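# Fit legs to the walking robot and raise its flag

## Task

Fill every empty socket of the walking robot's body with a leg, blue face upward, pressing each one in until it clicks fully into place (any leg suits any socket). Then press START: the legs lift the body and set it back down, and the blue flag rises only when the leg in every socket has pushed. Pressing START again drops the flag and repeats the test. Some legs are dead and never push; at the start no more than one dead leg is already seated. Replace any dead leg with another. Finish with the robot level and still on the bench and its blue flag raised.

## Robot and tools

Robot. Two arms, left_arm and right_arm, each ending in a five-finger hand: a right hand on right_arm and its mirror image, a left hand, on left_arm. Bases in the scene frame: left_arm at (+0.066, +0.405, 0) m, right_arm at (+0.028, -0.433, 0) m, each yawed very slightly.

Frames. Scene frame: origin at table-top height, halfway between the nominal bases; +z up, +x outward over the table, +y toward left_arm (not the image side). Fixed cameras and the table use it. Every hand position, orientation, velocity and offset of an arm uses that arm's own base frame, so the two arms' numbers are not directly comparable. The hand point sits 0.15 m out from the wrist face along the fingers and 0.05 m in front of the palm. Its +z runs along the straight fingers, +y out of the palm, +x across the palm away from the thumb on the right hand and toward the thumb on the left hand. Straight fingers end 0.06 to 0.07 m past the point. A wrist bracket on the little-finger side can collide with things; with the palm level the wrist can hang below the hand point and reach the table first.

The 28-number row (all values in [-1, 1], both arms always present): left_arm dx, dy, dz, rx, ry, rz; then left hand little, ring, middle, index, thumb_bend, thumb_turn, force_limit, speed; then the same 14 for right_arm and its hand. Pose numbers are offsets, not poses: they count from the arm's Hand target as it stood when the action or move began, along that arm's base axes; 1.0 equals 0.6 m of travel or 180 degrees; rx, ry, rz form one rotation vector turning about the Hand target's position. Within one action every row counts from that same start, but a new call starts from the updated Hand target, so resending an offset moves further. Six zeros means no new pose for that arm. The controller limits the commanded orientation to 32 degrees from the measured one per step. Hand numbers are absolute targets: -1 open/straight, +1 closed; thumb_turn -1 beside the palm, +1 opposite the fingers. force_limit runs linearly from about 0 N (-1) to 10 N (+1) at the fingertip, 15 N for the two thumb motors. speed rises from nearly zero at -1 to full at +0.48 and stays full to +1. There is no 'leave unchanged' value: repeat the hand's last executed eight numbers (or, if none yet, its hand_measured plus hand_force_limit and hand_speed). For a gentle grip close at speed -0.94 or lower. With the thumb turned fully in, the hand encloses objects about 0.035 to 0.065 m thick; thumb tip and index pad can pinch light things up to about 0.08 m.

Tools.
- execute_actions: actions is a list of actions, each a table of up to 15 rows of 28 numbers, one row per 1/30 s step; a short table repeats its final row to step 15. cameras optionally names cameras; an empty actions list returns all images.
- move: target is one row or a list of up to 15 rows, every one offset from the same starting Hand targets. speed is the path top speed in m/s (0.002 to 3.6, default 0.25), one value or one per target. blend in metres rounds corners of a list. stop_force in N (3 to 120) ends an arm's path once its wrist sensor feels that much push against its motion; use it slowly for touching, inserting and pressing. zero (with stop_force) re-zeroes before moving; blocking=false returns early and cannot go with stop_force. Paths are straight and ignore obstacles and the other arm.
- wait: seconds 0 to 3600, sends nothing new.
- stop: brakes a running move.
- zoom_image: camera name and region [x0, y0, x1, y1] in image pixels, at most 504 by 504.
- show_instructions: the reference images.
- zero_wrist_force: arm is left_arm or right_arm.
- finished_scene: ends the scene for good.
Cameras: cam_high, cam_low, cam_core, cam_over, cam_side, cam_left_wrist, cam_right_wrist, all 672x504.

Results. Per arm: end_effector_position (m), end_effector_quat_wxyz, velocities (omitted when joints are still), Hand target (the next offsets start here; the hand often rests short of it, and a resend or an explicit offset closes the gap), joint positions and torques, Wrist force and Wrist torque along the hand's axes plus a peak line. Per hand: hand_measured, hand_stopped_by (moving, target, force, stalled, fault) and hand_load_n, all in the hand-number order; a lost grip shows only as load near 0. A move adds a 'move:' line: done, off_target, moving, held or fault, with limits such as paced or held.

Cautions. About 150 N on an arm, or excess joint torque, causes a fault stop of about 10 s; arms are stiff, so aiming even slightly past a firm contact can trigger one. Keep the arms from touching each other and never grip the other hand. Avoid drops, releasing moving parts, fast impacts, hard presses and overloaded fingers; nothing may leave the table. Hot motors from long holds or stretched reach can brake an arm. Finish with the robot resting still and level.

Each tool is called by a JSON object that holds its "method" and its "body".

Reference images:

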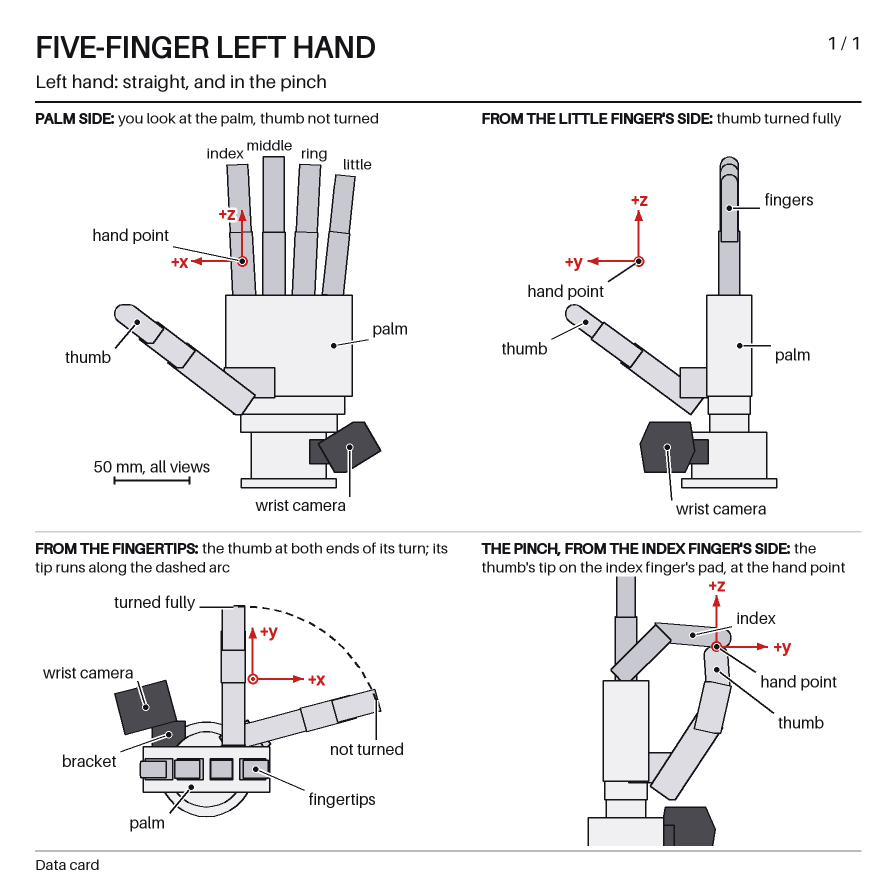

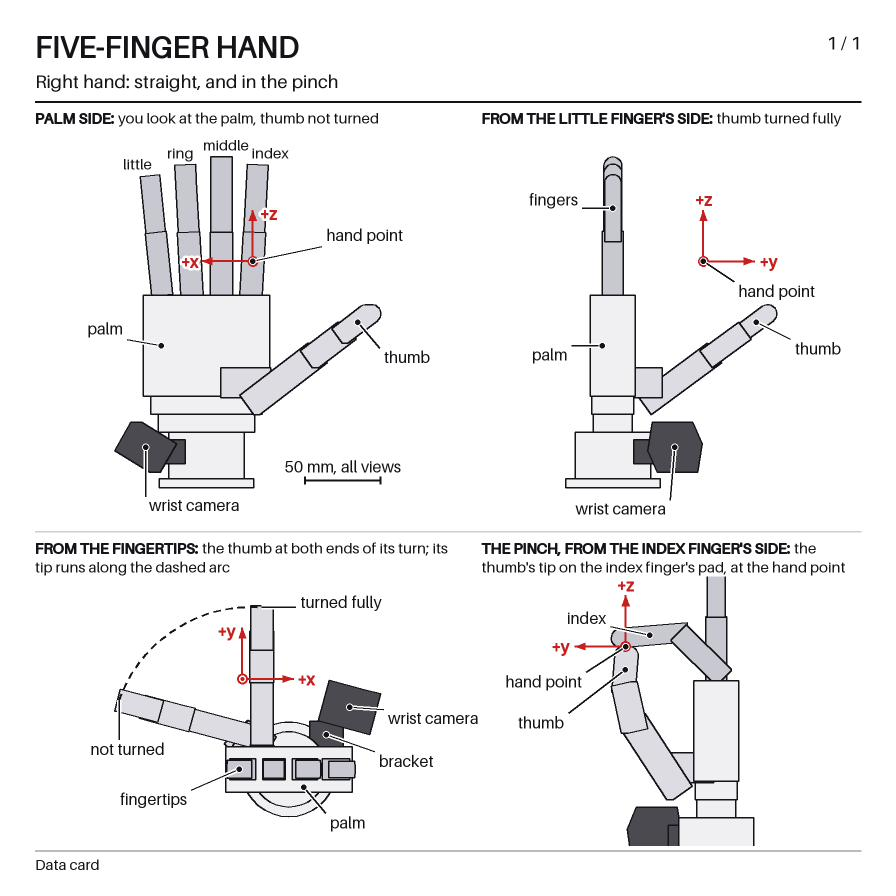

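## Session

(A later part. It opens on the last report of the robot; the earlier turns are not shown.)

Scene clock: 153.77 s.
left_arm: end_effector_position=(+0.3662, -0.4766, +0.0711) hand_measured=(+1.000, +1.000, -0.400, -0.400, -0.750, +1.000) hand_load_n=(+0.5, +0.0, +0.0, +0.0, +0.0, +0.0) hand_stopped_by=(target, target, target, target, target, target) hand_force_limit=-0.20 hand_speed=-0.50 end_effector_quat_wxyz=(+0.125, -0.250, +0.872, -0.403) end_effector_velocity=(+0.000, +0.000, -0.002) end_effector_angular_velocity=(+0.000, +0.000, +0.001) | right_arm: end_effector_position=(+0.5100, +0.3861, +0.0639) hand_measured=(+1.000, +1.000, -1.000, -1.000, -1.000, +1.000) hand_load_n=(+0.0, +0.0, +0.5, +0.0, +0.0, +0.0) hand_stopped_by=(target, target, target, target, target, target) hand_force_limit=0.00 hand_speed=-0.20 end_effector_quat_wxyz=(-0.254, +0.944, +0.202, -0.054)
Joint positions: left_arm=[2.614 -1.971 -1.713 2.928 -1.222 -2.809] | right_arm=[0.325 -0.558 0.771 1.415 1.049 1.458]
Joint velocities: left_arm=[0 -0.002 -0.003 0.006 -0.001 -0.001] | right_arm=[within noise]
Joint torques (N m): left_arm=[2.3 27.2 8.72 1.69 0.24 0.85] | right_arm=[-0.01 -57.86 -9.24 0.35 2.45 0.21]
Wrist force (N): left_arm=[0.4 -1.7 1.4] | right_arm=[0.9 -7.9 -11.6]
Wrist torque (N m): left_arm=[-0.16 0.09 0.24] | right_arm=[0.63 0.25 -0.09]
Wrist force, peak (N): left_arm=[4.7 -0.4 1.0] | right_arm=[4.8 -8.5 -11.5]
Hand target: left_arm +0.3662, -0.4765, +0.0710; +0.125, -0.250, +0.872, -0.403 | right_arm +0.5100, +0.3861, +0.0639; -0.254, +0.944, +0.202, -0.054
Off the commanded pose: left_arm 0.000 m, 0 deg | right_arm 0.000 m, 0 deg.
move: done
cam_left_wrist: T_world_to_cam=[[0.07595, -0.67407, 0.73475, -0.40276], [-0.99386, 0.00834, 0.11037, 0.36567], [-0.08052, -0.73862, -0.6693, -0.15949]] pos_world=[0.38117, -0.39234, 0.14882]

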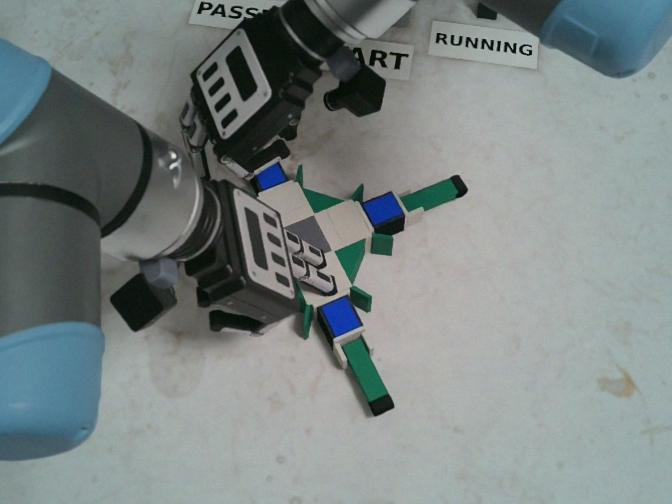

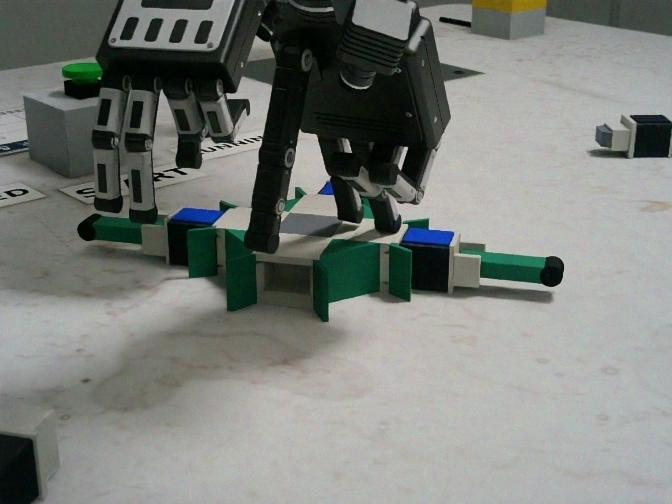

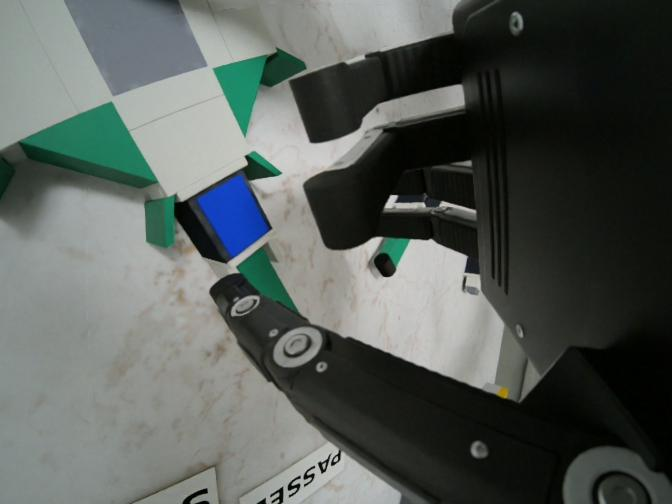

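{"method": "move", "body": {"target": [[0,0,0,0,0,0,1,1,-0.4,-0.4,-0.75,1,-0.2,-0.5,0,0,0.0667,0,0,0,1,1,-1,-1,-1,1,0,-0.2],[-0.05,0.05,0.1,0,0,0,1,1,-0.4,-0.4,-0.75,1,-0.2,-0.5,-0.1302,-0.2755,0.11,0,0,-0.3778,1,1,1,-0.45,-0.7,0.68,-0.2,-0.2]], "speed": 0.2, "cameras": ["cam_core","cam_high","cam_right_wrist"]}}

Scene clock: 163.10 s.
left_arm: end_effector_position=(+0.3362, -0.4465, +0.1310) hand_measured=(+1.000, +1.000, -0.400, -0.400, -0.750, +1.000) hand_load_n=(+0.5, +0.0, +0.0, +0.0, +0.0, +0.5) hand_stopped_by=(target, target, target, target, target, target) hand_force_limit=-0.20 hand_speed=-0.50 end_effector_quat_wxyz=(+0.125, -0.250, +0.872, -0.403) | right_arm: end_effector_position=(+0.4318, +0.2208, +0.1299) hand_measured=(+1.000, +1.000, +1.000, -0.450, -0.700, +0.680) hand_load_n=(+0.0, +0.0, +0.0, +0.5, +0.0, +0.0) hand_stopped_by=(target, target, target, target, target, target) hand_force_limit=-0.20 hand_speed=-0.20 end_effector_quat_wxyz=(-0.241, +0.896, -0.360, +0.097)
Joint positions: left_arm=[2.642 -1.812 -1.762 2.811 -1.202 -2.789] | right_arm=[0.033 -1.241 1.633 0.786 1.213 2.44]
Joint torques (N m): left_arm=[-11.25 20.84 27.2 1.66 -0.77 -1.07] | right_arm=[6.94 -15.93 -12.03 0.87 -2.23 1.51]
Wrist force (N): left_arm=[0.1 -1.9 1.4] | right_arm=[0.4 -0.5 -1.4]
Wrist torque (N m): left_arm=[-0.18 0.10 0.02] | right_arm=[0.12 -0.08 0.16]
Wrist force, peak (N): left_arm=[0.5 -2.0 1.4] | right_arm=[0.9 -7.9 -12.1]
Hand target: left_arm +0.3362, -0.4465, +0.1310; +0.125, -0.250, +0.872, -0.403 | right_arm +0.4318, +0.2208, +0.1299; -0.241, +0.896, -0.360, +0.097
Off the commanded pose: left_arm 0.000 m, 0 deg | right_arm 0.000 m, 0 deg.
move: done
cam_right_wrist: T_world_to_cam=[[-0.39387, -0.80161, -0.44978, 0.40105], [-0.90736, 0.26088, 0.32962, 0.29141], [-0.14689, 0.53793, -0.83009, 0.16394]] pos_world=[0.44645, 0.15727, 0.22042]
Images, in order (width x height): cam_high 672x504, cam_core 672x504, cam_right_wrist 672x504.

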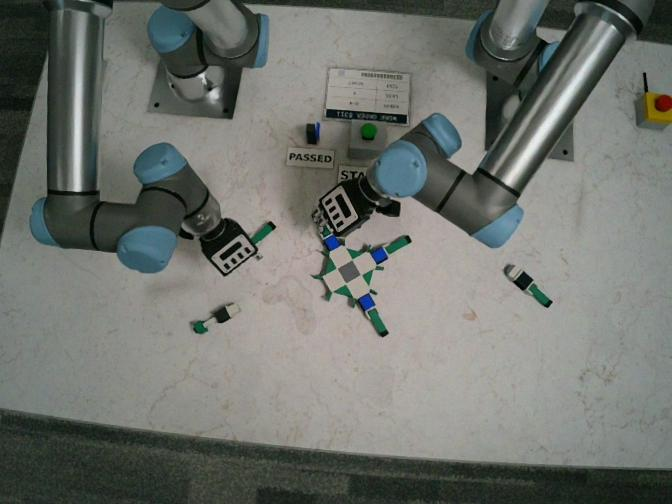

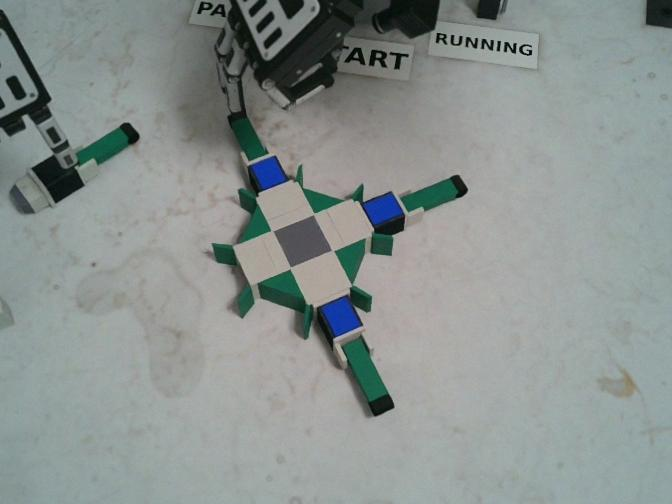

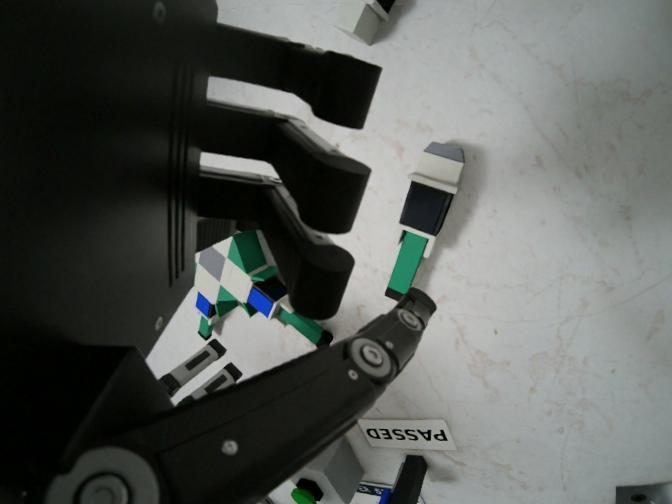

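{"method": "zoom_image", "body": {"camera": "cam_right_wrist", "region": [360, 120, 500, 320]}}

{"method": "zoom_image", "body": {"camera": "cam_core", "region": [0, 100, 160, 220]}}

Scaled by 2.520 from the camera's image (finer frame: 960x720).

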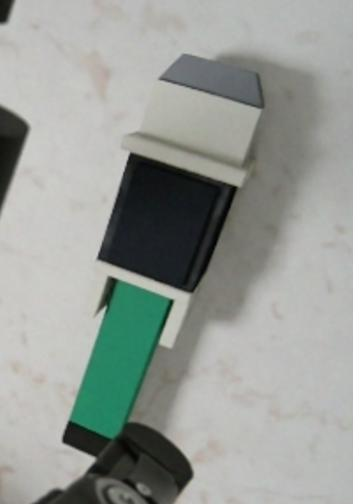

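Scaled by 3.150.

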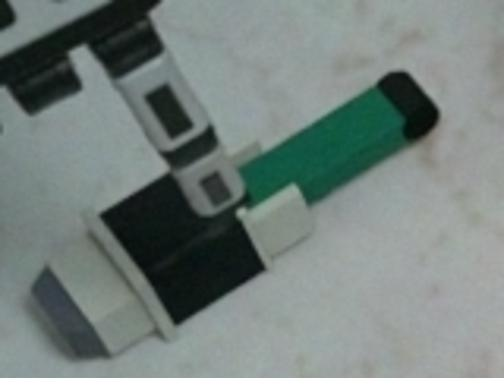

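{"method": "move", "body": {"target": [[0,0,0,0,0,0,1,1,-0.4,-0.4,-0.75,1,-0.2,-0.5,0.0228,-0.0468,-0.1082,0.0838,-0.0732,0.0294,1,1,1,-0.45,-0.7,0.68,-0.2,-0.2]], "speed": 0.12, "cameras": ["cam_right_wrist","cam_core"]}}

{"method": "zoom_image", "body": {"camera": "cam_right_wrist", "region": [300, 100, 500, 400]}}

Scene clock: 166.23 s.
left_arm: end_effector_position=(+0.3362, -0.4465, +0.1310) hand_measured=(+1.000, +1.000, -0.400, -0.400, -0.750, +1.000) hand_load_n=(+0.0, +0.0, +0.0, +0.0, +0.0, +0.0) hand_stopped_by=(target, target, target, target, target, target) hand_force_limit=-0.20 hand_speed=-0.50 end_effector_quat_wxyz=(+0.125, -0.250, +0.872, -0.403) | right_arm: end_effector_position=(+0.4455, +0.1927, +0.0649) hand_measured=(+1.000, +1.000, +1.000, -0.450, -0.700, +0.680) hand_load_n=(+0.0, +0.0, +0.0, +0.0, +0.0, +0.0) hand_stopped_by=(target, target, target, target, target, target) hand_force_limit=-0.20 hand_speed=-0.20 end_effector_quat_wxyz=(-0.400, +0.855, -0.299, +0.139)
Joint positions: left_arm=[2.642 -1.812 -1.762 2.811 -1.202 -2.789] | right_arm=[-0.218 -1.241 1.922 0.408 0.81 2.22]
Joint torques (N m): left_arm=[-11.3 21.91 27.18 1.59 -0.76 -1.03] | right_arm=[1.15 -41.38 -18.13 0.87 -0.84 0.43]
Wrist force (N): left_arm=[0.2 -1.6 1.3] | right_arm=[0.6 -0.6 -1.1]
Wrist torque (N m): left_arm=[-0.14 0.10 0.01] | right_arm=[0.04 -0.11 0.06]
Wrist force, peak (N): left_arm=[0.2 -2.0 1.5] | right_arm=[0.5 -0.4 -1.9]
Hand target: left_arm +0.3362, -0.4465, +0.1310; +0.125, -0.250, +0.872, -0.403 | right_arm +0.4455, +0.1927, +0.0650; -0.400, +0.855, -0.298, +0.139
Off the commanded pose: left_arm 0.000 m, 0 deg | right_arm 0.000 m, 0 deg.
move: done
cam_right_wrist: T_world_to_cam=[[-0.18997, -0.67398, -0.71391, 0.25637], [-0.98132, 0.10774, 0.15941, 0.40604], [-0.03052, 0.73085, -0.68185, 0.02846]] pos_world=[0.44802, 0.10824, 0.1377]
Images, in order (width x height): cam_core 672x504, cam_right_wrist 672x504.

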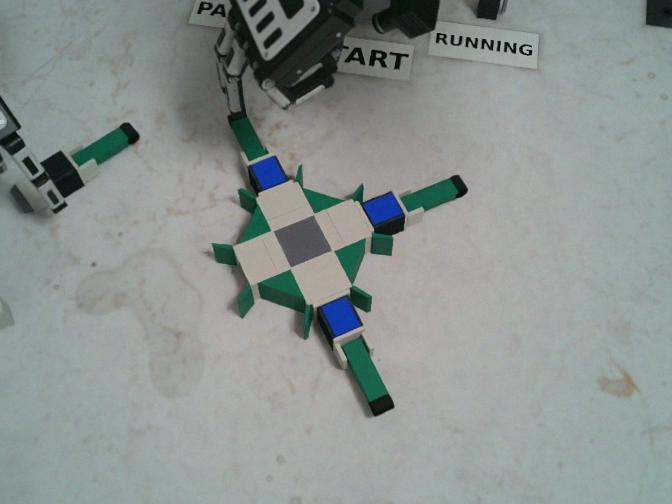

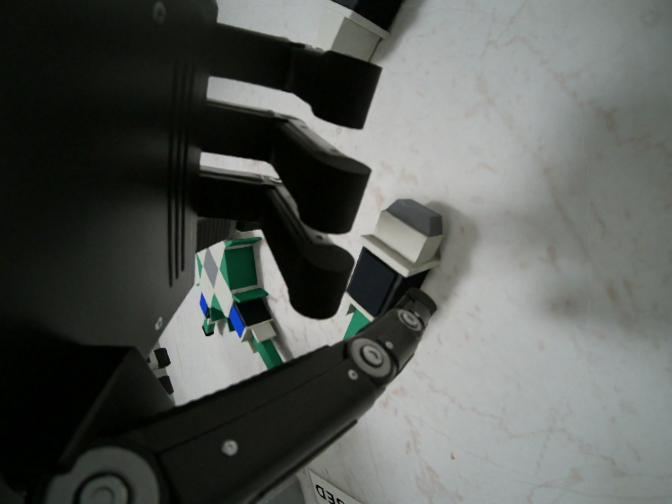

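Scaled by 1.680 from the camera's image (finer frame: 960x720).

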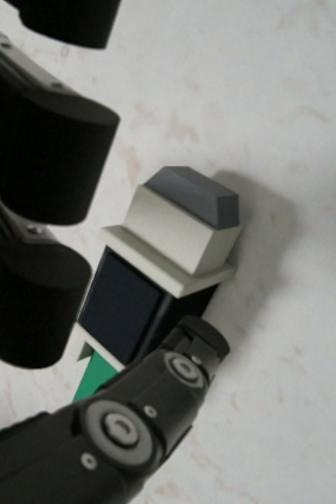

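{"method": "move", "body": {"target": [[0,0,0,0,0,0,1,1,-0.4,-0.4,-0.75,1,-0.2,-0.5,0.0013,-0.0065,-0.0642,0,0,0,1,1,1,-0.45,-0.7,0.68,-0.4,-0.8],[0,0,0,0,0,0,1,1,-0.4,-0.4,-0.75,1,-0.2,-0.5,0.0013,-0.0065,-0.0642,0,0,0,1,1,1,0.4,-0.53,0.68,-0.4,-0.8]], "speed": 0.08, "cameras": ["cam_right_wrist","cam_core"]}}

Scene clock: 169.17 s.
left_arm: end_effector_position=(+0.3362, -0.4465, +0.1310) hand_measured=(+1.000, +1.000, -0.400, -0.400, -0.750, +1.000) hand_load_n=(+0.0, +0.0, +0.0, +0.0, +0.0, +0.0) hand_stopped_by=(target, target, target, target, target, target) hand_force_limit=-0.20 hand_speed=-0.50 end_effector_quat_wxyz=(+0.125, -0.250, +0.872, -0.403) | right_arm: end_effector_position=(+0.4463, +0.1888, +0.0264) hand_measured=(+1.000, +1.000, +1.000, +0.028, -0.530, +0.680) hand_load_n=(+0.0, +0.0, +0.0, +3.0, +2.5, +0.0) hand_stopped_by=(target, target, target, force, target, target) hand_force_limit=-0.40 hand_speed=-0.80 end_effector_quat_wxyz=(-0.400, +0.855, -0.298, +0.139)
Joint positions: left_arm=[2.642 -1.812 -1.762 2.811 -1.202 -2.789] | right_arm=[-0.229 -1.174 1.955 0.317 0.805 2.207]
Joint torques (N m): left_arm=[-11.27 21.49 26.92 1.52 -0.61 -1.05] | right_arm=[7.15 -42.4 -20.84 0.09 1.04 1.22]
Wrist force (N): left_arm=[0.3 -1.5 1.4] | right_arm=[0.8 -0.1 -1.2]
Wrist torque (N m): left_arm=[-0.12 0.09 0.01] | right_arm=[0.10 -0.11 0.24]
Wrist force, peak (N): left_arm=[0.0 -2.0 1.4] | right_arm=[0.8 -1.2 -1.4]
Hand target: left_arm +0.3362, -0.4465, +0.1310; +0.125, -0.250, +0.872, -0.403 | right_arm +0.4463, +0.1888, +0.0264; -0.400, +0.855, -0.298, +0.139
Off the commanded pose: left_arm 0.000 m, 0 deg | right_arm 0.000 m, 0 deg.
move: done
cam_right_wrist: T_world_to_cam=[[-0.18962, -0.67399, -0.71399, 0.22633], [-0.98139, 0.10765, 0.15902, 0.41345], [-0.03032, 0.73085, -0.68186, 0.00506]] pos_world=[0.44882, 0.10434, 0.0993]
Images, in order (width x height): cam_core 672x504, cam_right_wrist 672x504.

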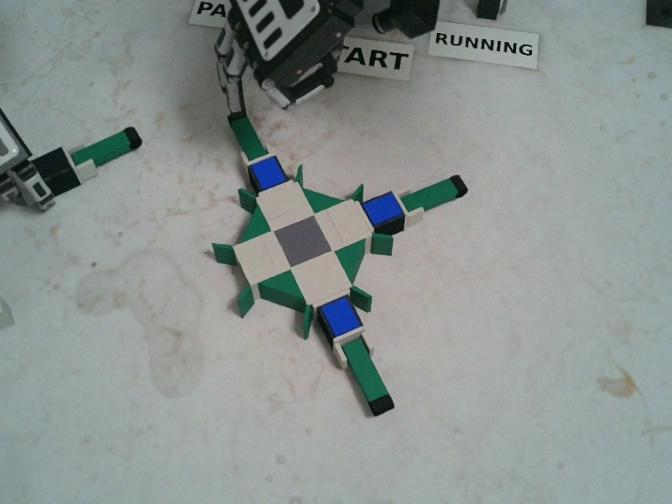

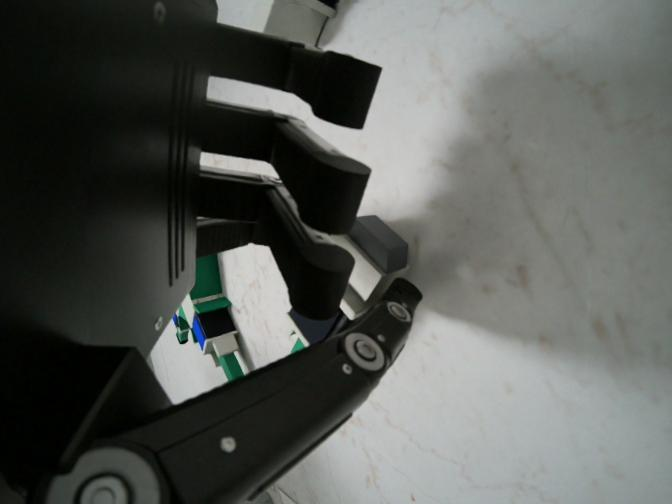

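{"method": "move", "body": {"target": [[0,0,0,0,0,0,1,1,-0.4,-0.4,-0.75,1,-0.2,-0.5,0,0,0.19,0,0,0,1,1,1,0.4,-0.53,0.68,-0.4,-0.8]], "speed": 0.08, "cameras": ["cam_right_wrist","cam_core","cam_low"]}}

Scene clock: 171.47 s.
left_arm: end_effector_position=(+0.3362, -0.4465, +0.1310) hand_measured=(+1.000, +1.000, -0.400, -0.400, -0.750, +1.000) hand_load_n=(+0.0, +0.5, +0.0, +0.0, +0.0, +0.0) hand_stopped_by=(target, target, target, target, target, target) hand_force_limit=-0.20 hand_speed=-0.50 end_effector_quat_wxyz=(+0.125, -0.250, +0.872, -0.403) | right_arm: end_effector_position=(+0.4463, +0.1888, +0.1405) hand_measured=(+1.000, +1.000, +1.000, +0.028, -0.530, +0.680) hand_load_n=(+0.0, +0.0, +0.0, +0.0, +0.0, +0.5) hand_stopped_by=(target, target, target, force, target, target) hand_force_limit=-0.40 hand_speed=-0.80 end_effector_quat_wxyz=(-0.400, +0.855, -0.298, +0.140)
Joint positions: left_arm=[2.642 -1.812 -1.762 2.811 -1.202 -2.789] | right_arm=[-0.229 -1.342 1.83 0.61 0.805 2.207]
Joint torques (N m): left_arm=[-11.63 22.08 27.31 1.4 -0.71 -1.16] | right_arm=[-6.75 -11.39 -11.76 0.88 -2.75 -0.99]
Wrist force (N): left_arm=[0.1 -1.4 1.5] | right_arm=[0.4 -0.5 -1.0]
Wrist torque (N m): left_arm=[-0.10 0.13 0.00] | right_arm=[0.05 -0.10 0.21]
Wrist force, peak (N): left_arm=[-0.1 -1.9 1.6] | right_arm=[0.6 -1.6 -1.6]
Hand target: left_arm +0.3362, -0.4465, +0.1310; +0.125, -0.250, +0.872, -0.403 | right_arm +0.4463, +0.1888, +0.1404; -0.400, +0.855, -0.298, +0.139
Off the commanded pose: left_arm 0.000 m, 0 deg | right_arm 0.000 m, 0 deg.
move: done
cam_right_wrist: T_world_to_cam=[[-0.18939, -0.67406, -0.71399, 0.3077], [-0.98144, 0.10757, 0.15878, 0.39538], [-0.03022, 0.7308, -0.68192, 0.08283]] pos_world=[0.44882, 0.10434, 0.2134]
Images, in order (width x height): cam_low 672x504, cam_core 672x504, cam_right_wrist 672x504.

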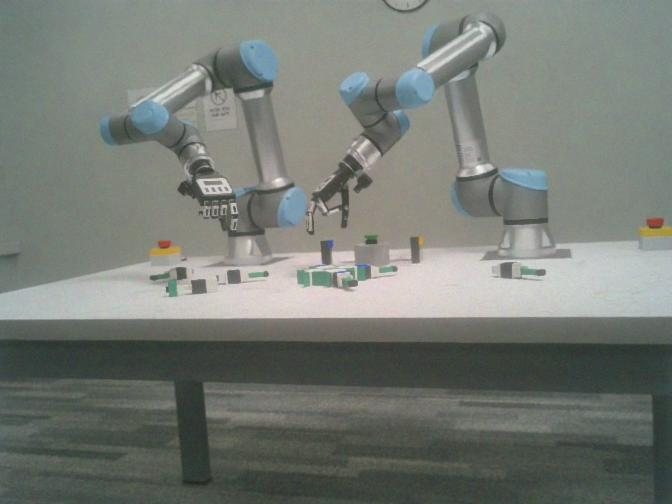

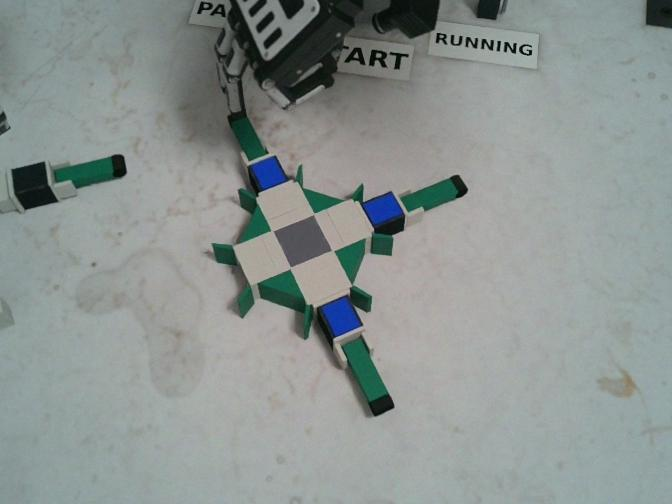

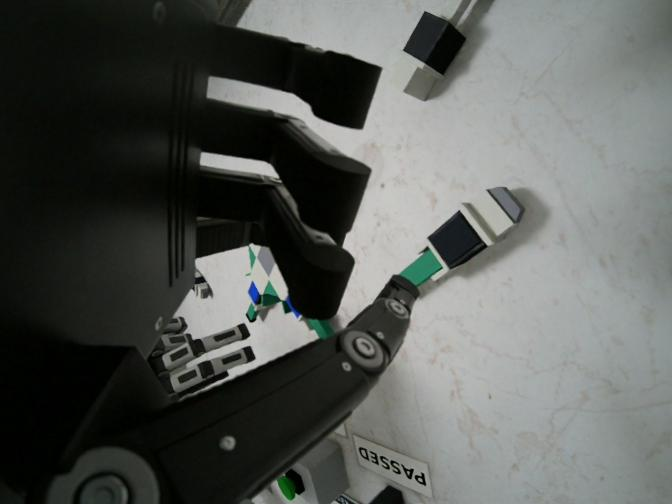

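{"method": "zoom_image", "body": {"camera": "cam_right_wrist", "region": [380, 170, 540, 300]}}

Scaled by 3.150 from the camera's image (finer frame: 960x720).

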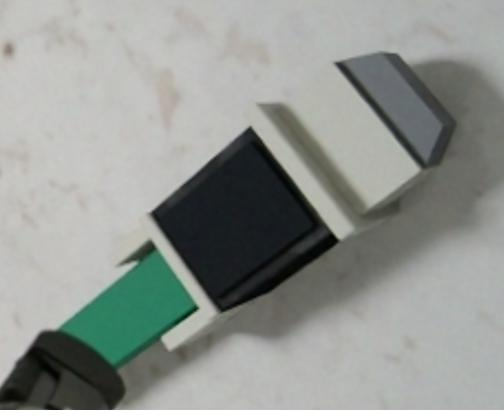

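{"method": "move", "body": {"target": [[0,0,0,0,0,0,1,1,-0.4,-0.4,-0.75,1,-0.2,-0.5,0,0,0,0,0,0,1,1,1,-0.42,-0.7,0.68,-0.4,-0.3],[0,0,0,0,0,0,1,1,-0.4,-0.4,-0.75,1,-0.2,-0.5,-0.0495,0.075,-0.1307,0,0,-0.1222,1,1,1,-0.42,-0.7,0.68,-0.4,-0.3]], "speed": 0.15, "cameras": ["cam_right_wrist"]}}

{"method": "zoom_image", "body": {"camera": "cam_right_wrist", "region": [280, 120, 480, 350]}}

Scene clock: 175.77 s.
left_arm: end_effector_position=(+0.3362, -0.4465, +0.1310) hand_measured=(+1.000, +1.000, -0.400, -0.400, -0.750, +1.000) hand_load_n=(+0.0, +0.0, +0.0, +0.0, +0.0, +0.5) hand_stopped_by=(target, target, target, target, target, target) hand_force_limit=-0.20 hand_speed=-0.50 end_effector_quat_wxyz=(+0.125, -0.250, +0.872, -0.403) | right_arm: end_effector_position=(+0.4166, +0.2338, +0.0620) hand_measured=(+1.000, +1.000, +1.000, -0.420, -0.700, +0.680) hand_load_n=(+0.0, +0.0, +0.0, +0.0, +0.0, +0.0) hand_stopped_by=(target, target, target, target, target, target) hand_force_limit=-0.40 hand_speed=-0.30 end_effector_quat_wxyz=(-0.366, +0.783, -0.456, +0.213)
Joint positions: left_arm=[2.642 -1.812 -1.762 2.811 -1.202 -2.789] | right_arm=[-0.007 -1.432 2.1 0.1 1.178 2.788]
Joint torques (N m): left_arm=[-11.56 22.43 26.66 1.35 -0.7 -0.97] | right_arm=[0.75 -7.53 -19.29 -0.36 0.15 1.06]
Wrist force (N): left_arm=[0.2 -1.5 1.6] | right_arm=[0.5 -0.5 -1.4]
Wrist torque (N m): left_arm=[-0.14 0.11 0.00] | right_arm=[0.09 -0.08 0.20]
Wrist force, peak (N): left_arm=[0.0 -1.9 1.6] | right_arm=[0.8 -1.1 -1.6]
Hand target: left_arm +0.3362, -0.4465, +0.1310; +0.125, -0.250, +0.872, -0.403 | right_arm +0.4166, +0.2338, +0.0620; -0.366, +0.783, -0.456, +0.213
Off the commanded pose: left_arm 0.000 m, 0 deg | right_arm 0.000 m, 0 deg.
move: done
cam_right_wrist: T_world_to_cam=[[-0.42818, -0.554, -0.71397, 0.34777], [-0.86973, 0.46719, 0.15908, 0.24318], [0.24543, 0.68907, -0.68187, -0.10956]] pos_world=[0.3873, 0.15455, 0.1349]

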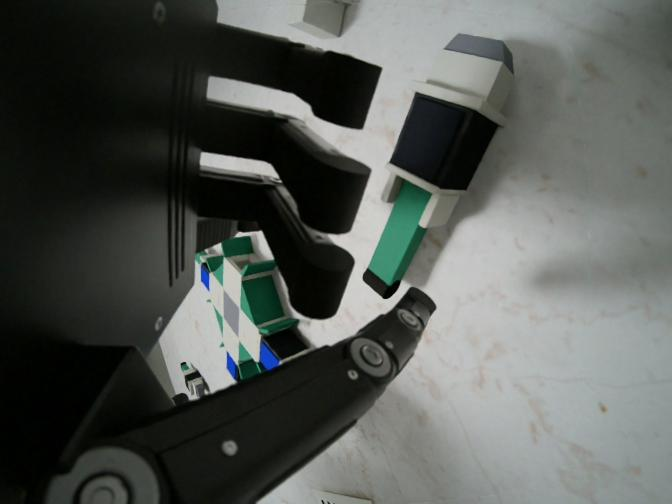

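Scaled by 2.191 from the camera's image (finer frame: 960x720).

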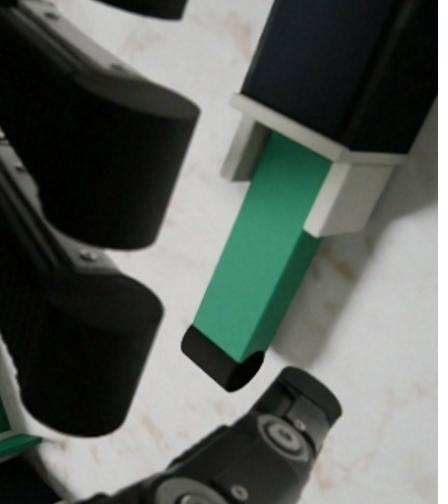

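{"method": "move", "body": {"target": [[0,0,0,0,0,0,1,1,-0.4,-0.4,-0.75,1,-0.2,-0.5,-0.0003,0.0038,-0.0617,0,0,0,1,1,1,-0.42,-0.7,0.68,-0.2,-0.8],[0,0,0,0,0,0,1,1,-0.4,-0.4,-0.75,1,-0.2,-0.5,-0.0003,0.0038,-0.0617,0,0,0,1,1,1,0.5,-0.42,0.68,-0.2,-0.8]], "speed": 0.08, "cameras": ["cam_right_wrist"]}}

{"method": "zoom_image", "body": {"camera": "cam_right_wrist", "region": [280, 120, 480, 350]}}

Scene clock: 178.60 s.
left_arm: end_effector_position=(+0.3362, -0.4465, +0.1310) hand_measured=(+1.000, +1.000, -0.400, -0.400, -0.750, +1.000) hand_load_n=(+0.0, +0.0, -0.5, +0.0, +0.0, +0.0) hand_stopped_by=(target, target, target, target, target, target) hand_force_limit=-0.20 hand_speed=-0.50 end_effector_quat_wxyz=(+0.125, -0.250, +0.872, -0.403) | right_arm: end_effector_position=(+0.4164, +0.2361, +0.0250) hand_measured=(+1.000, +1.000, +1.000, +0.206, -0.422, +0.680) hand_load_n=(+0.0, +0.0, +0.5, +4.5, +3.5, +0.0) hand_stopped_by=(target, target, target, force, target, target) hand_force_limit=-0.20 hand_speed=-0.80 end_effector_quat_wxyz=(-0.366, +0.783, -0.456, +0.213)
Joint positions: left_arm=[2.642 -1.812 -1.762 2.811 -1.202 -2.789] | right_arm=[0.001 -1.363 2.139 -0.011 1.184 2.794]
Joint torques (N m): left_arm=[-10.57 23.08 26.24 1.31 -0.66 -0.89] | right_arm=[-7.47 -35.58 -21.74 -0.88 -2.23 -0.91]
Wrist force (N): left_arm=[0.0 -1.5 1.3] | right_arm=[0.3 -0.5 -1.5]
Wrist torque (N m): left_arm=[-0.12 0.12 0.00] | right_arm=[0.09 -0.02 -0.03]
Wrist force, peak (N): left_arm=[0.4 -1.8 1.6] | right_arm=[0.6 -1.1 -2.1]
Hand target: left_arm +0.3362, -0.4465, +0.1310; +0.125, -0.250, +0.872, -0.403 | right_arm +0.4164, +0.2361, +0.0250; -0.366, +0.783, -0.456, +0.213
Off the commanded pose: left_arm 0.000 m, 0 deg | right_arm 0.000 m, 0 deg.
move: done
cam_right_wrist: T_world_to_cam=[[-0.42823, -0.5539, -0.71401, 0.32259], [-0.86965, 0.46736, 0.15902, 0.24785], [0.24561, 0.68904, -0.68183, -0.13642]] pos_world=[0.3872, 0.15685, 0.0979]

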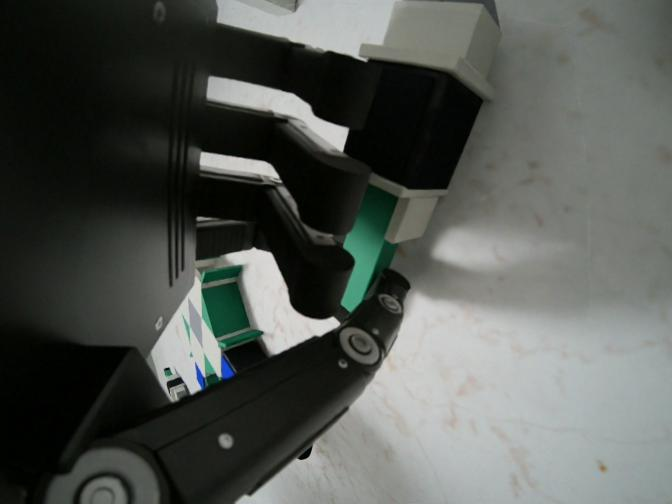

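Scaled by 2.191 from the camera's image (finer frame: 960x720).

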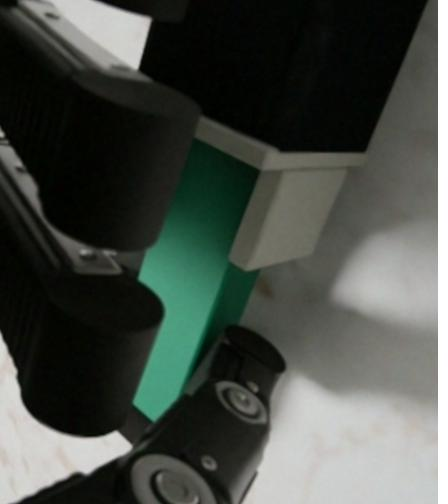

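{"method": "move", "body": {"target": [[0,0,0,0,0,0,1,1,-0.4,-0.4,-0.75,1,-0.2,-0.5,0,0,0.1833,0,0,0,1,1,1,0.5,-0.42,0.68,-0.2,-0.8]], "speed": 0.07, "cameras": ["cam_right_wrist","cam_core","cam_high"]}}

Scene clock: 180.77 s.
left_arm: end_effector_position=(+0.3362, -0.4465, +0.1310) hand_measured=(+1.000, +1.000, -0.400, -0.400, -0.750, +1.000) hand_load_n=(+0.0, +0.5, +0.0, +0.0, +0.0, +0.0) hand_stopped_by=(target, target, target, target, target, target) hand_force_limit=-0.20 hand_speed=-0.50 end_effector_quat_wxyz=(+0.125, -0.250, +0.872, -0.403) | right_arm: end_effector_position=(+0.4165, +0.2361, +0.1351) hand_measured=(+1.000, +1.000, +1.000, +0.206, -0.422, +0.680) hand_load_n=(+0.5, +0.0, +0.0, +3.5, +4.0, -0.5) hand_stopped_by=(target, target, target, force, target, target) hand_force_limit=-0.20 hand_speed=-0.80 end_effector_quat_wxyz=(-0.366, +0.783, -0.456, +0.213)
Joint positions: left_arm=[2.642 -1.812 -1.762 2.811 -1.202 -2.789] | right_arm=[0.001 -1.534 1.992 0.307 1.184 2.794]
Joint torques (N m): left_arm=[-11.84 23.02 26.85 1.21 -0.65 -0.86] | right_arm=[-4.42 -5.48 -12.94 -0.1 0.2 -1.22]
Wrist force (N): left_arm=[0.0 -1.3 1.2] | right_arm=[0.4 0.4 -1.0]
Wrist torque (N m): left_arm=[-0.08 0.11 -0.01] | right_arm=[0.16 -0.04 0.01]
Wrist force, peak (N): left_arm=[0.0 -1.8 1.5] | right_arm=[0.2 -0.5 -1.6]
Hand target: left_arm +0.3362, -0.4465, +0.1310; +0.125, -0.250, +0.872, -0.403 | right_arm +0.4164, +0.2361, +0.1350; -0.366, +0.783, -0.456, +0.213
Off the commanded pose: left_arm 0.000 m, 0 deg | right_arm 0.000 m, 0 deg.
move: done
cam_right_wrist: T_world_to_cam=[[-0.42804, -0.55391, -0.71412, 0.40108], [-0.86971, 0.4673, 0.15884, 0.23043], [0.24573, 0.68907, -0.68177, -0.06149]] pos_world=[0.3872, 0.15685, 0.2079]
Images, in order (width x height): cam_high 672x504, cam_core 672x504, cam_right_wrist 672x504.

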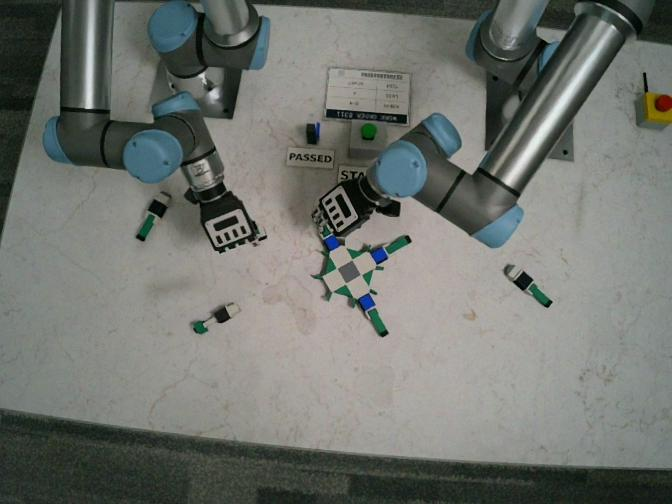

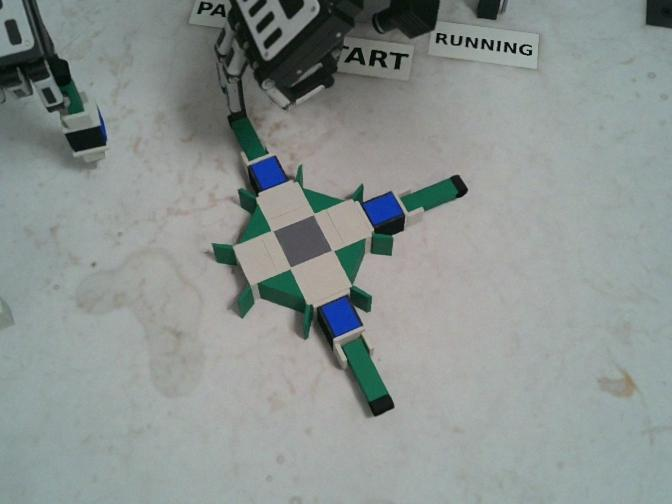

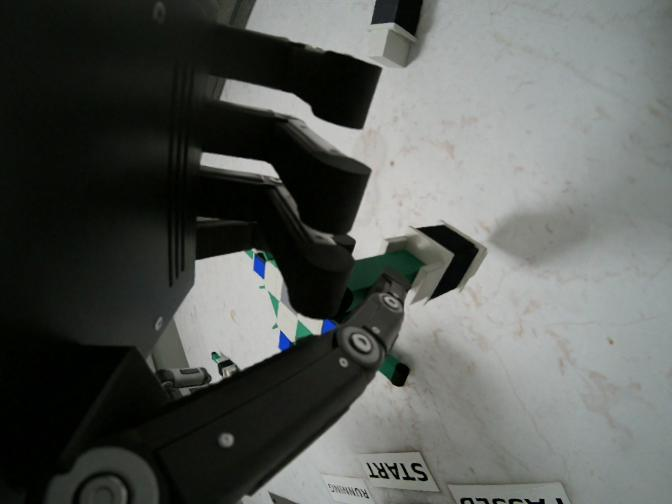

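{"method": "move", "body": {"target": [[0,0,0,0,0,0,1,1,-0.4,-0.4,-0.75,1,-0.2,-0.5,0,0,-0.05,0,0,0,1,1,1,0.5,-0.42,0.68,-0.2,-0.8],[0,0,0,0,0,0,1,1,-0.4,-0.4,-0.75,1,-0.2,-0.5,0.0451,-0.0798,-0.0892,0,0,0,1,1,1,0.5,-0.42,0.68,-0.2,-0.8]], "speed": 0.05, "stop_force": 8, "cameras": ["cam_right_wrist","cam_core"]}}

Scene clock: 184.37 s.
left_arm: end_effector_position=(+0.3362, -0.4465, +0.1310) hand_measured=(+1.000, +1.000, -0.400, -0.400, -0.750, +1.000) hand_load_n=(+0.0, +0.0, +0.0, +0.0, +0.0, +0.0) hand_stopped_by=(target, target, target, target, target, target) hand_force_limit=-0.20 hand_speed=-0.50 end_effector_quat_wxyz=(+0.125, -0.250, +0.872, -0.403) | right_arm: end_effector_position=(+0.4435, +0.1882, +0.0815) hand_measured=(+1.000, +1.000, +1.000, +0.206, -0.422, +0.680) hand_load_n=(+0.0, +0.0, +0.0, +3.5, +4.0, +0.5) hand_stopped_by=(target, target, target, force, target, target) hand_force_limit=-0.20 hand_speed=-0.80 end_effector_quat_wxyz=(-0.366, +0.783, -0.456, +0.213)
Joint positions: left_arm=[2.642 -1.812 -1.762 2.811 -1.202 -2.789] | right_arm=[-0.15 -1.426 2.042 0.2 1.077 2.675]
Joint torques (N m): left_arm=[-11.05 22.35 27.23 1.19 -0.65 -0.88] | right_arm=[6.29 -35 -10.3 1.7 1.65 0.27]
Wrist force (N): left_arm=[0.1 -1.8 1.3] | right_arm=[-0.4 -0.3 -2.2]
Wrist torque (N m): left_arm=[-0.17 0.11 0.01] | right_arm=[0.12 0.01 0.03]
Wrist force, peak (N): left_arm=[0.3 -1.9 1.6] | right_arm=[1.6 -3.9 -4.6]
Hand target: left_arm +0.3362, -0.4465, +0.1310; +0.125, -0.250, +0.872, -0.403 | right_arm +0.4435, +0.1882, +0.0815; -0.366, +0.783, -0.456, +0.213
Off the commanded pose: left_arm 0.000 m, 0 deg | right_arm 0.000 m, 0 deg.
move: done
cam_right_wrist: T_world_to_cam=[[-0.42823, -0.5539, -0.71401, 0.34789], [-0.86965, 0.46736, 0.15902, 0.28475], [0.24561, 0.68904, -0.68183, -0.0716]] pos_world=[0.4142, 0.10895, 0.1543]
Images, in order (width x height): cam_core 672x504, cam_right_wrist 672x504.

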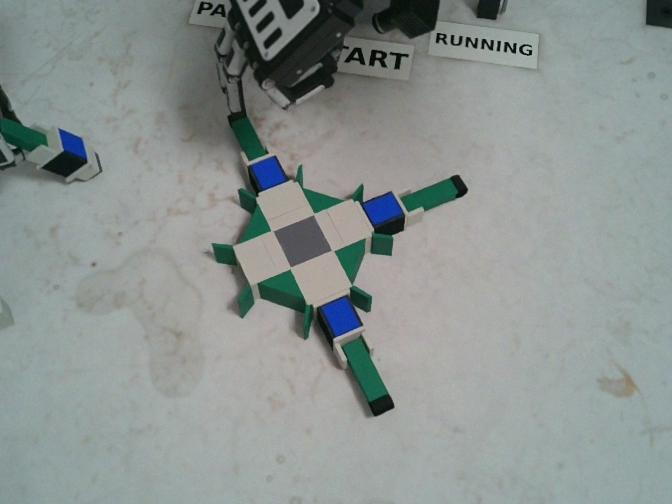

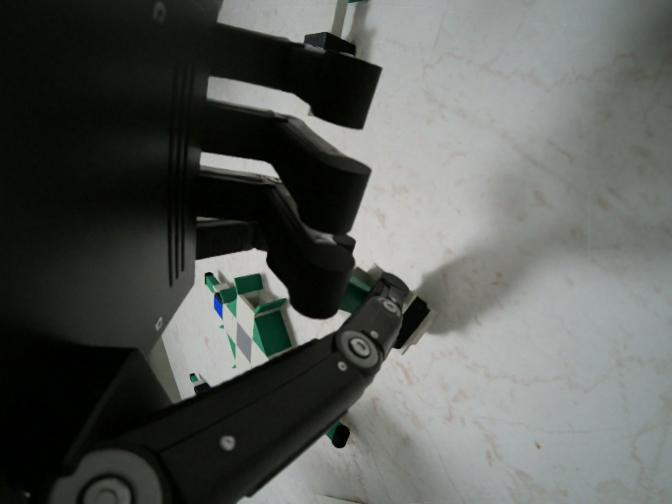

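{"method": "move", "body": {"target": [[0,0,0,0,0,0,1,1,-0.4,-0.4,-0.75,1,-0.2,-0.5,0.0246,-0.0435,-0.0483,0,0,0,1,1,1,0.5,-0.42,0.68,-0.2,-0.8],[0,0,0,0,0,0,1,1,-0.4,-0.4,-0.75,1,-0.2,-0.5,0.0385,-0.0682,-0.0758,0,0,0,1,1,1,0.5,-0.42,0.68,-0.2,-0.8],[0,0,0,0,0,0,1,1,-0.4,-0.4,-0.75,1,-0.2,-0.5,0.0508,-0.0899,-0.0925,0,0,0,1,1,1,0.5,-0.42,0.68,-0.2,-0.8]], "speed": 0.04, "stop_force": 8, "cameras": ["cam_right_wrist","cam_core"]}}

{"method": "zoom_image", "body": {"camera": "cam_core", "region": [0, 100, 160, 220]}}

Scene clock: 188.53 s.
left_arm: end_effector_position=(+0.3362, -0.4465, +0.1310) hand_measured=(+1.000, +1.000, -0.400, -0.400, -0.750, +1.000) hand_load_n=(+0.0, +0.5, +0.0, +0.0, +0.5, +0.0) hand_stopped_by=(target, target, target, target, target, target) hand_force_limit=-0.20 hand_speed=-0.50 end_effector_quat_wxyz=(+0.125, -0.250, +0.872, -0.403) | right_arm: end_effector_position=(+0.4740, +0.1342, +0.0260) hand_measured=(+1.000, +1.000, +1.000, +0.206, -0.422, +0.680) hand_load_n=(+0.0, +0.0, +0.0, +0.5, +0.0, +0.0) hand_stopped_by=(target, target, target, force, target, target) hand_force_limit=-0.20 hand_speed=-0.80 end_effector_quat_wxyz=(-0.366, +0.783, -0.456, +0.213)
Joint positions: left_arm=[2.642 -1.812 -1.762 2.811 -1.202 -2.789] | right_arm=[-0.293 -1.27 2.037 0.113 0.982 2.55]
Joint torques (N m): left_arm=[-11.57 22.53 27.03 1.08 -0.63 -0.78] | right_arm=[6.82 -39.22 -7.24 2.12 1.3 1.33]
Wrist force (N): left_arm=[0.1 -1.6 1.3] | right_arm=[0.6 -0.5 -1.3]
Wrist torque (N m): left_arm=[-0.13 0.11 0.01] | right_arm=[0.01 -0.09 0.09]
Wrist force, peak (N): left_arm=[-0.1 -1.8 1.8] | right_arm=[0.6 -1.3 -2.9]
Hand target: left_arm +0.3362, -0.4465, +0.1310; +0.125, -0.250, +0.872, -0.403 | right_arm +0.4740, +0.1342, +0.0260; -0.366, +0.783, -0.456, +0.213
Off the commanded pose: left_arm 0.000 m, 0 deg | right_arm 0.000 m, 0 deg.
move: done
cam_right_wrist: T_world_to_cam=[[-0.42823, -0.5539, -0.71401, 0.29147], [-0.86965, 0.46736, 0.15902, 0.34529], [0.24561, 0.68904, -0.68183, -0.07979]] pos_world=[0.4447, 0.05505, 0.0988]
Images, in order (width x height): cam_core 672x504, cam_right_wrist 672x504.

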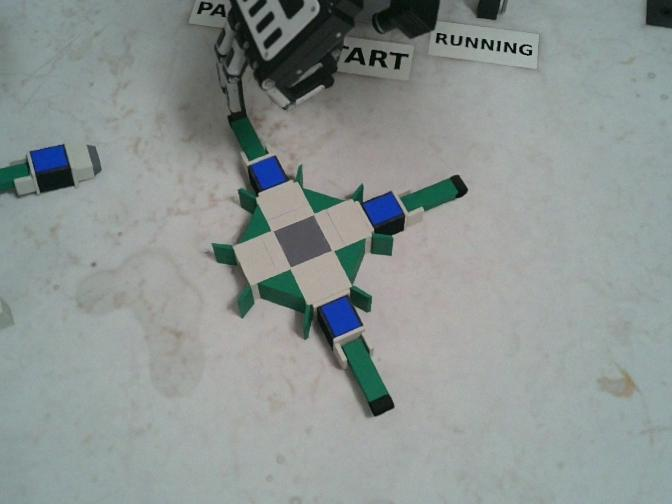

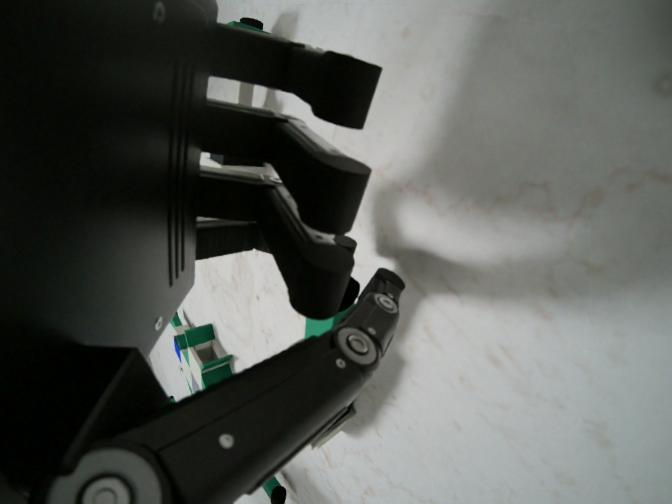

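Scaled by 3.150.

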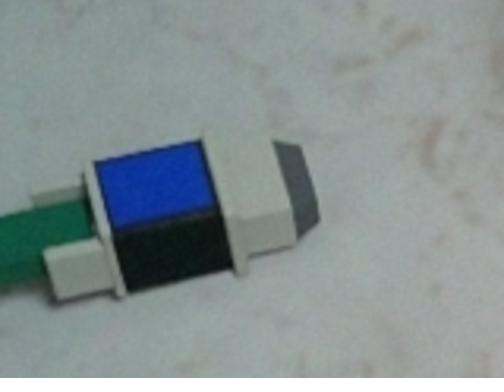

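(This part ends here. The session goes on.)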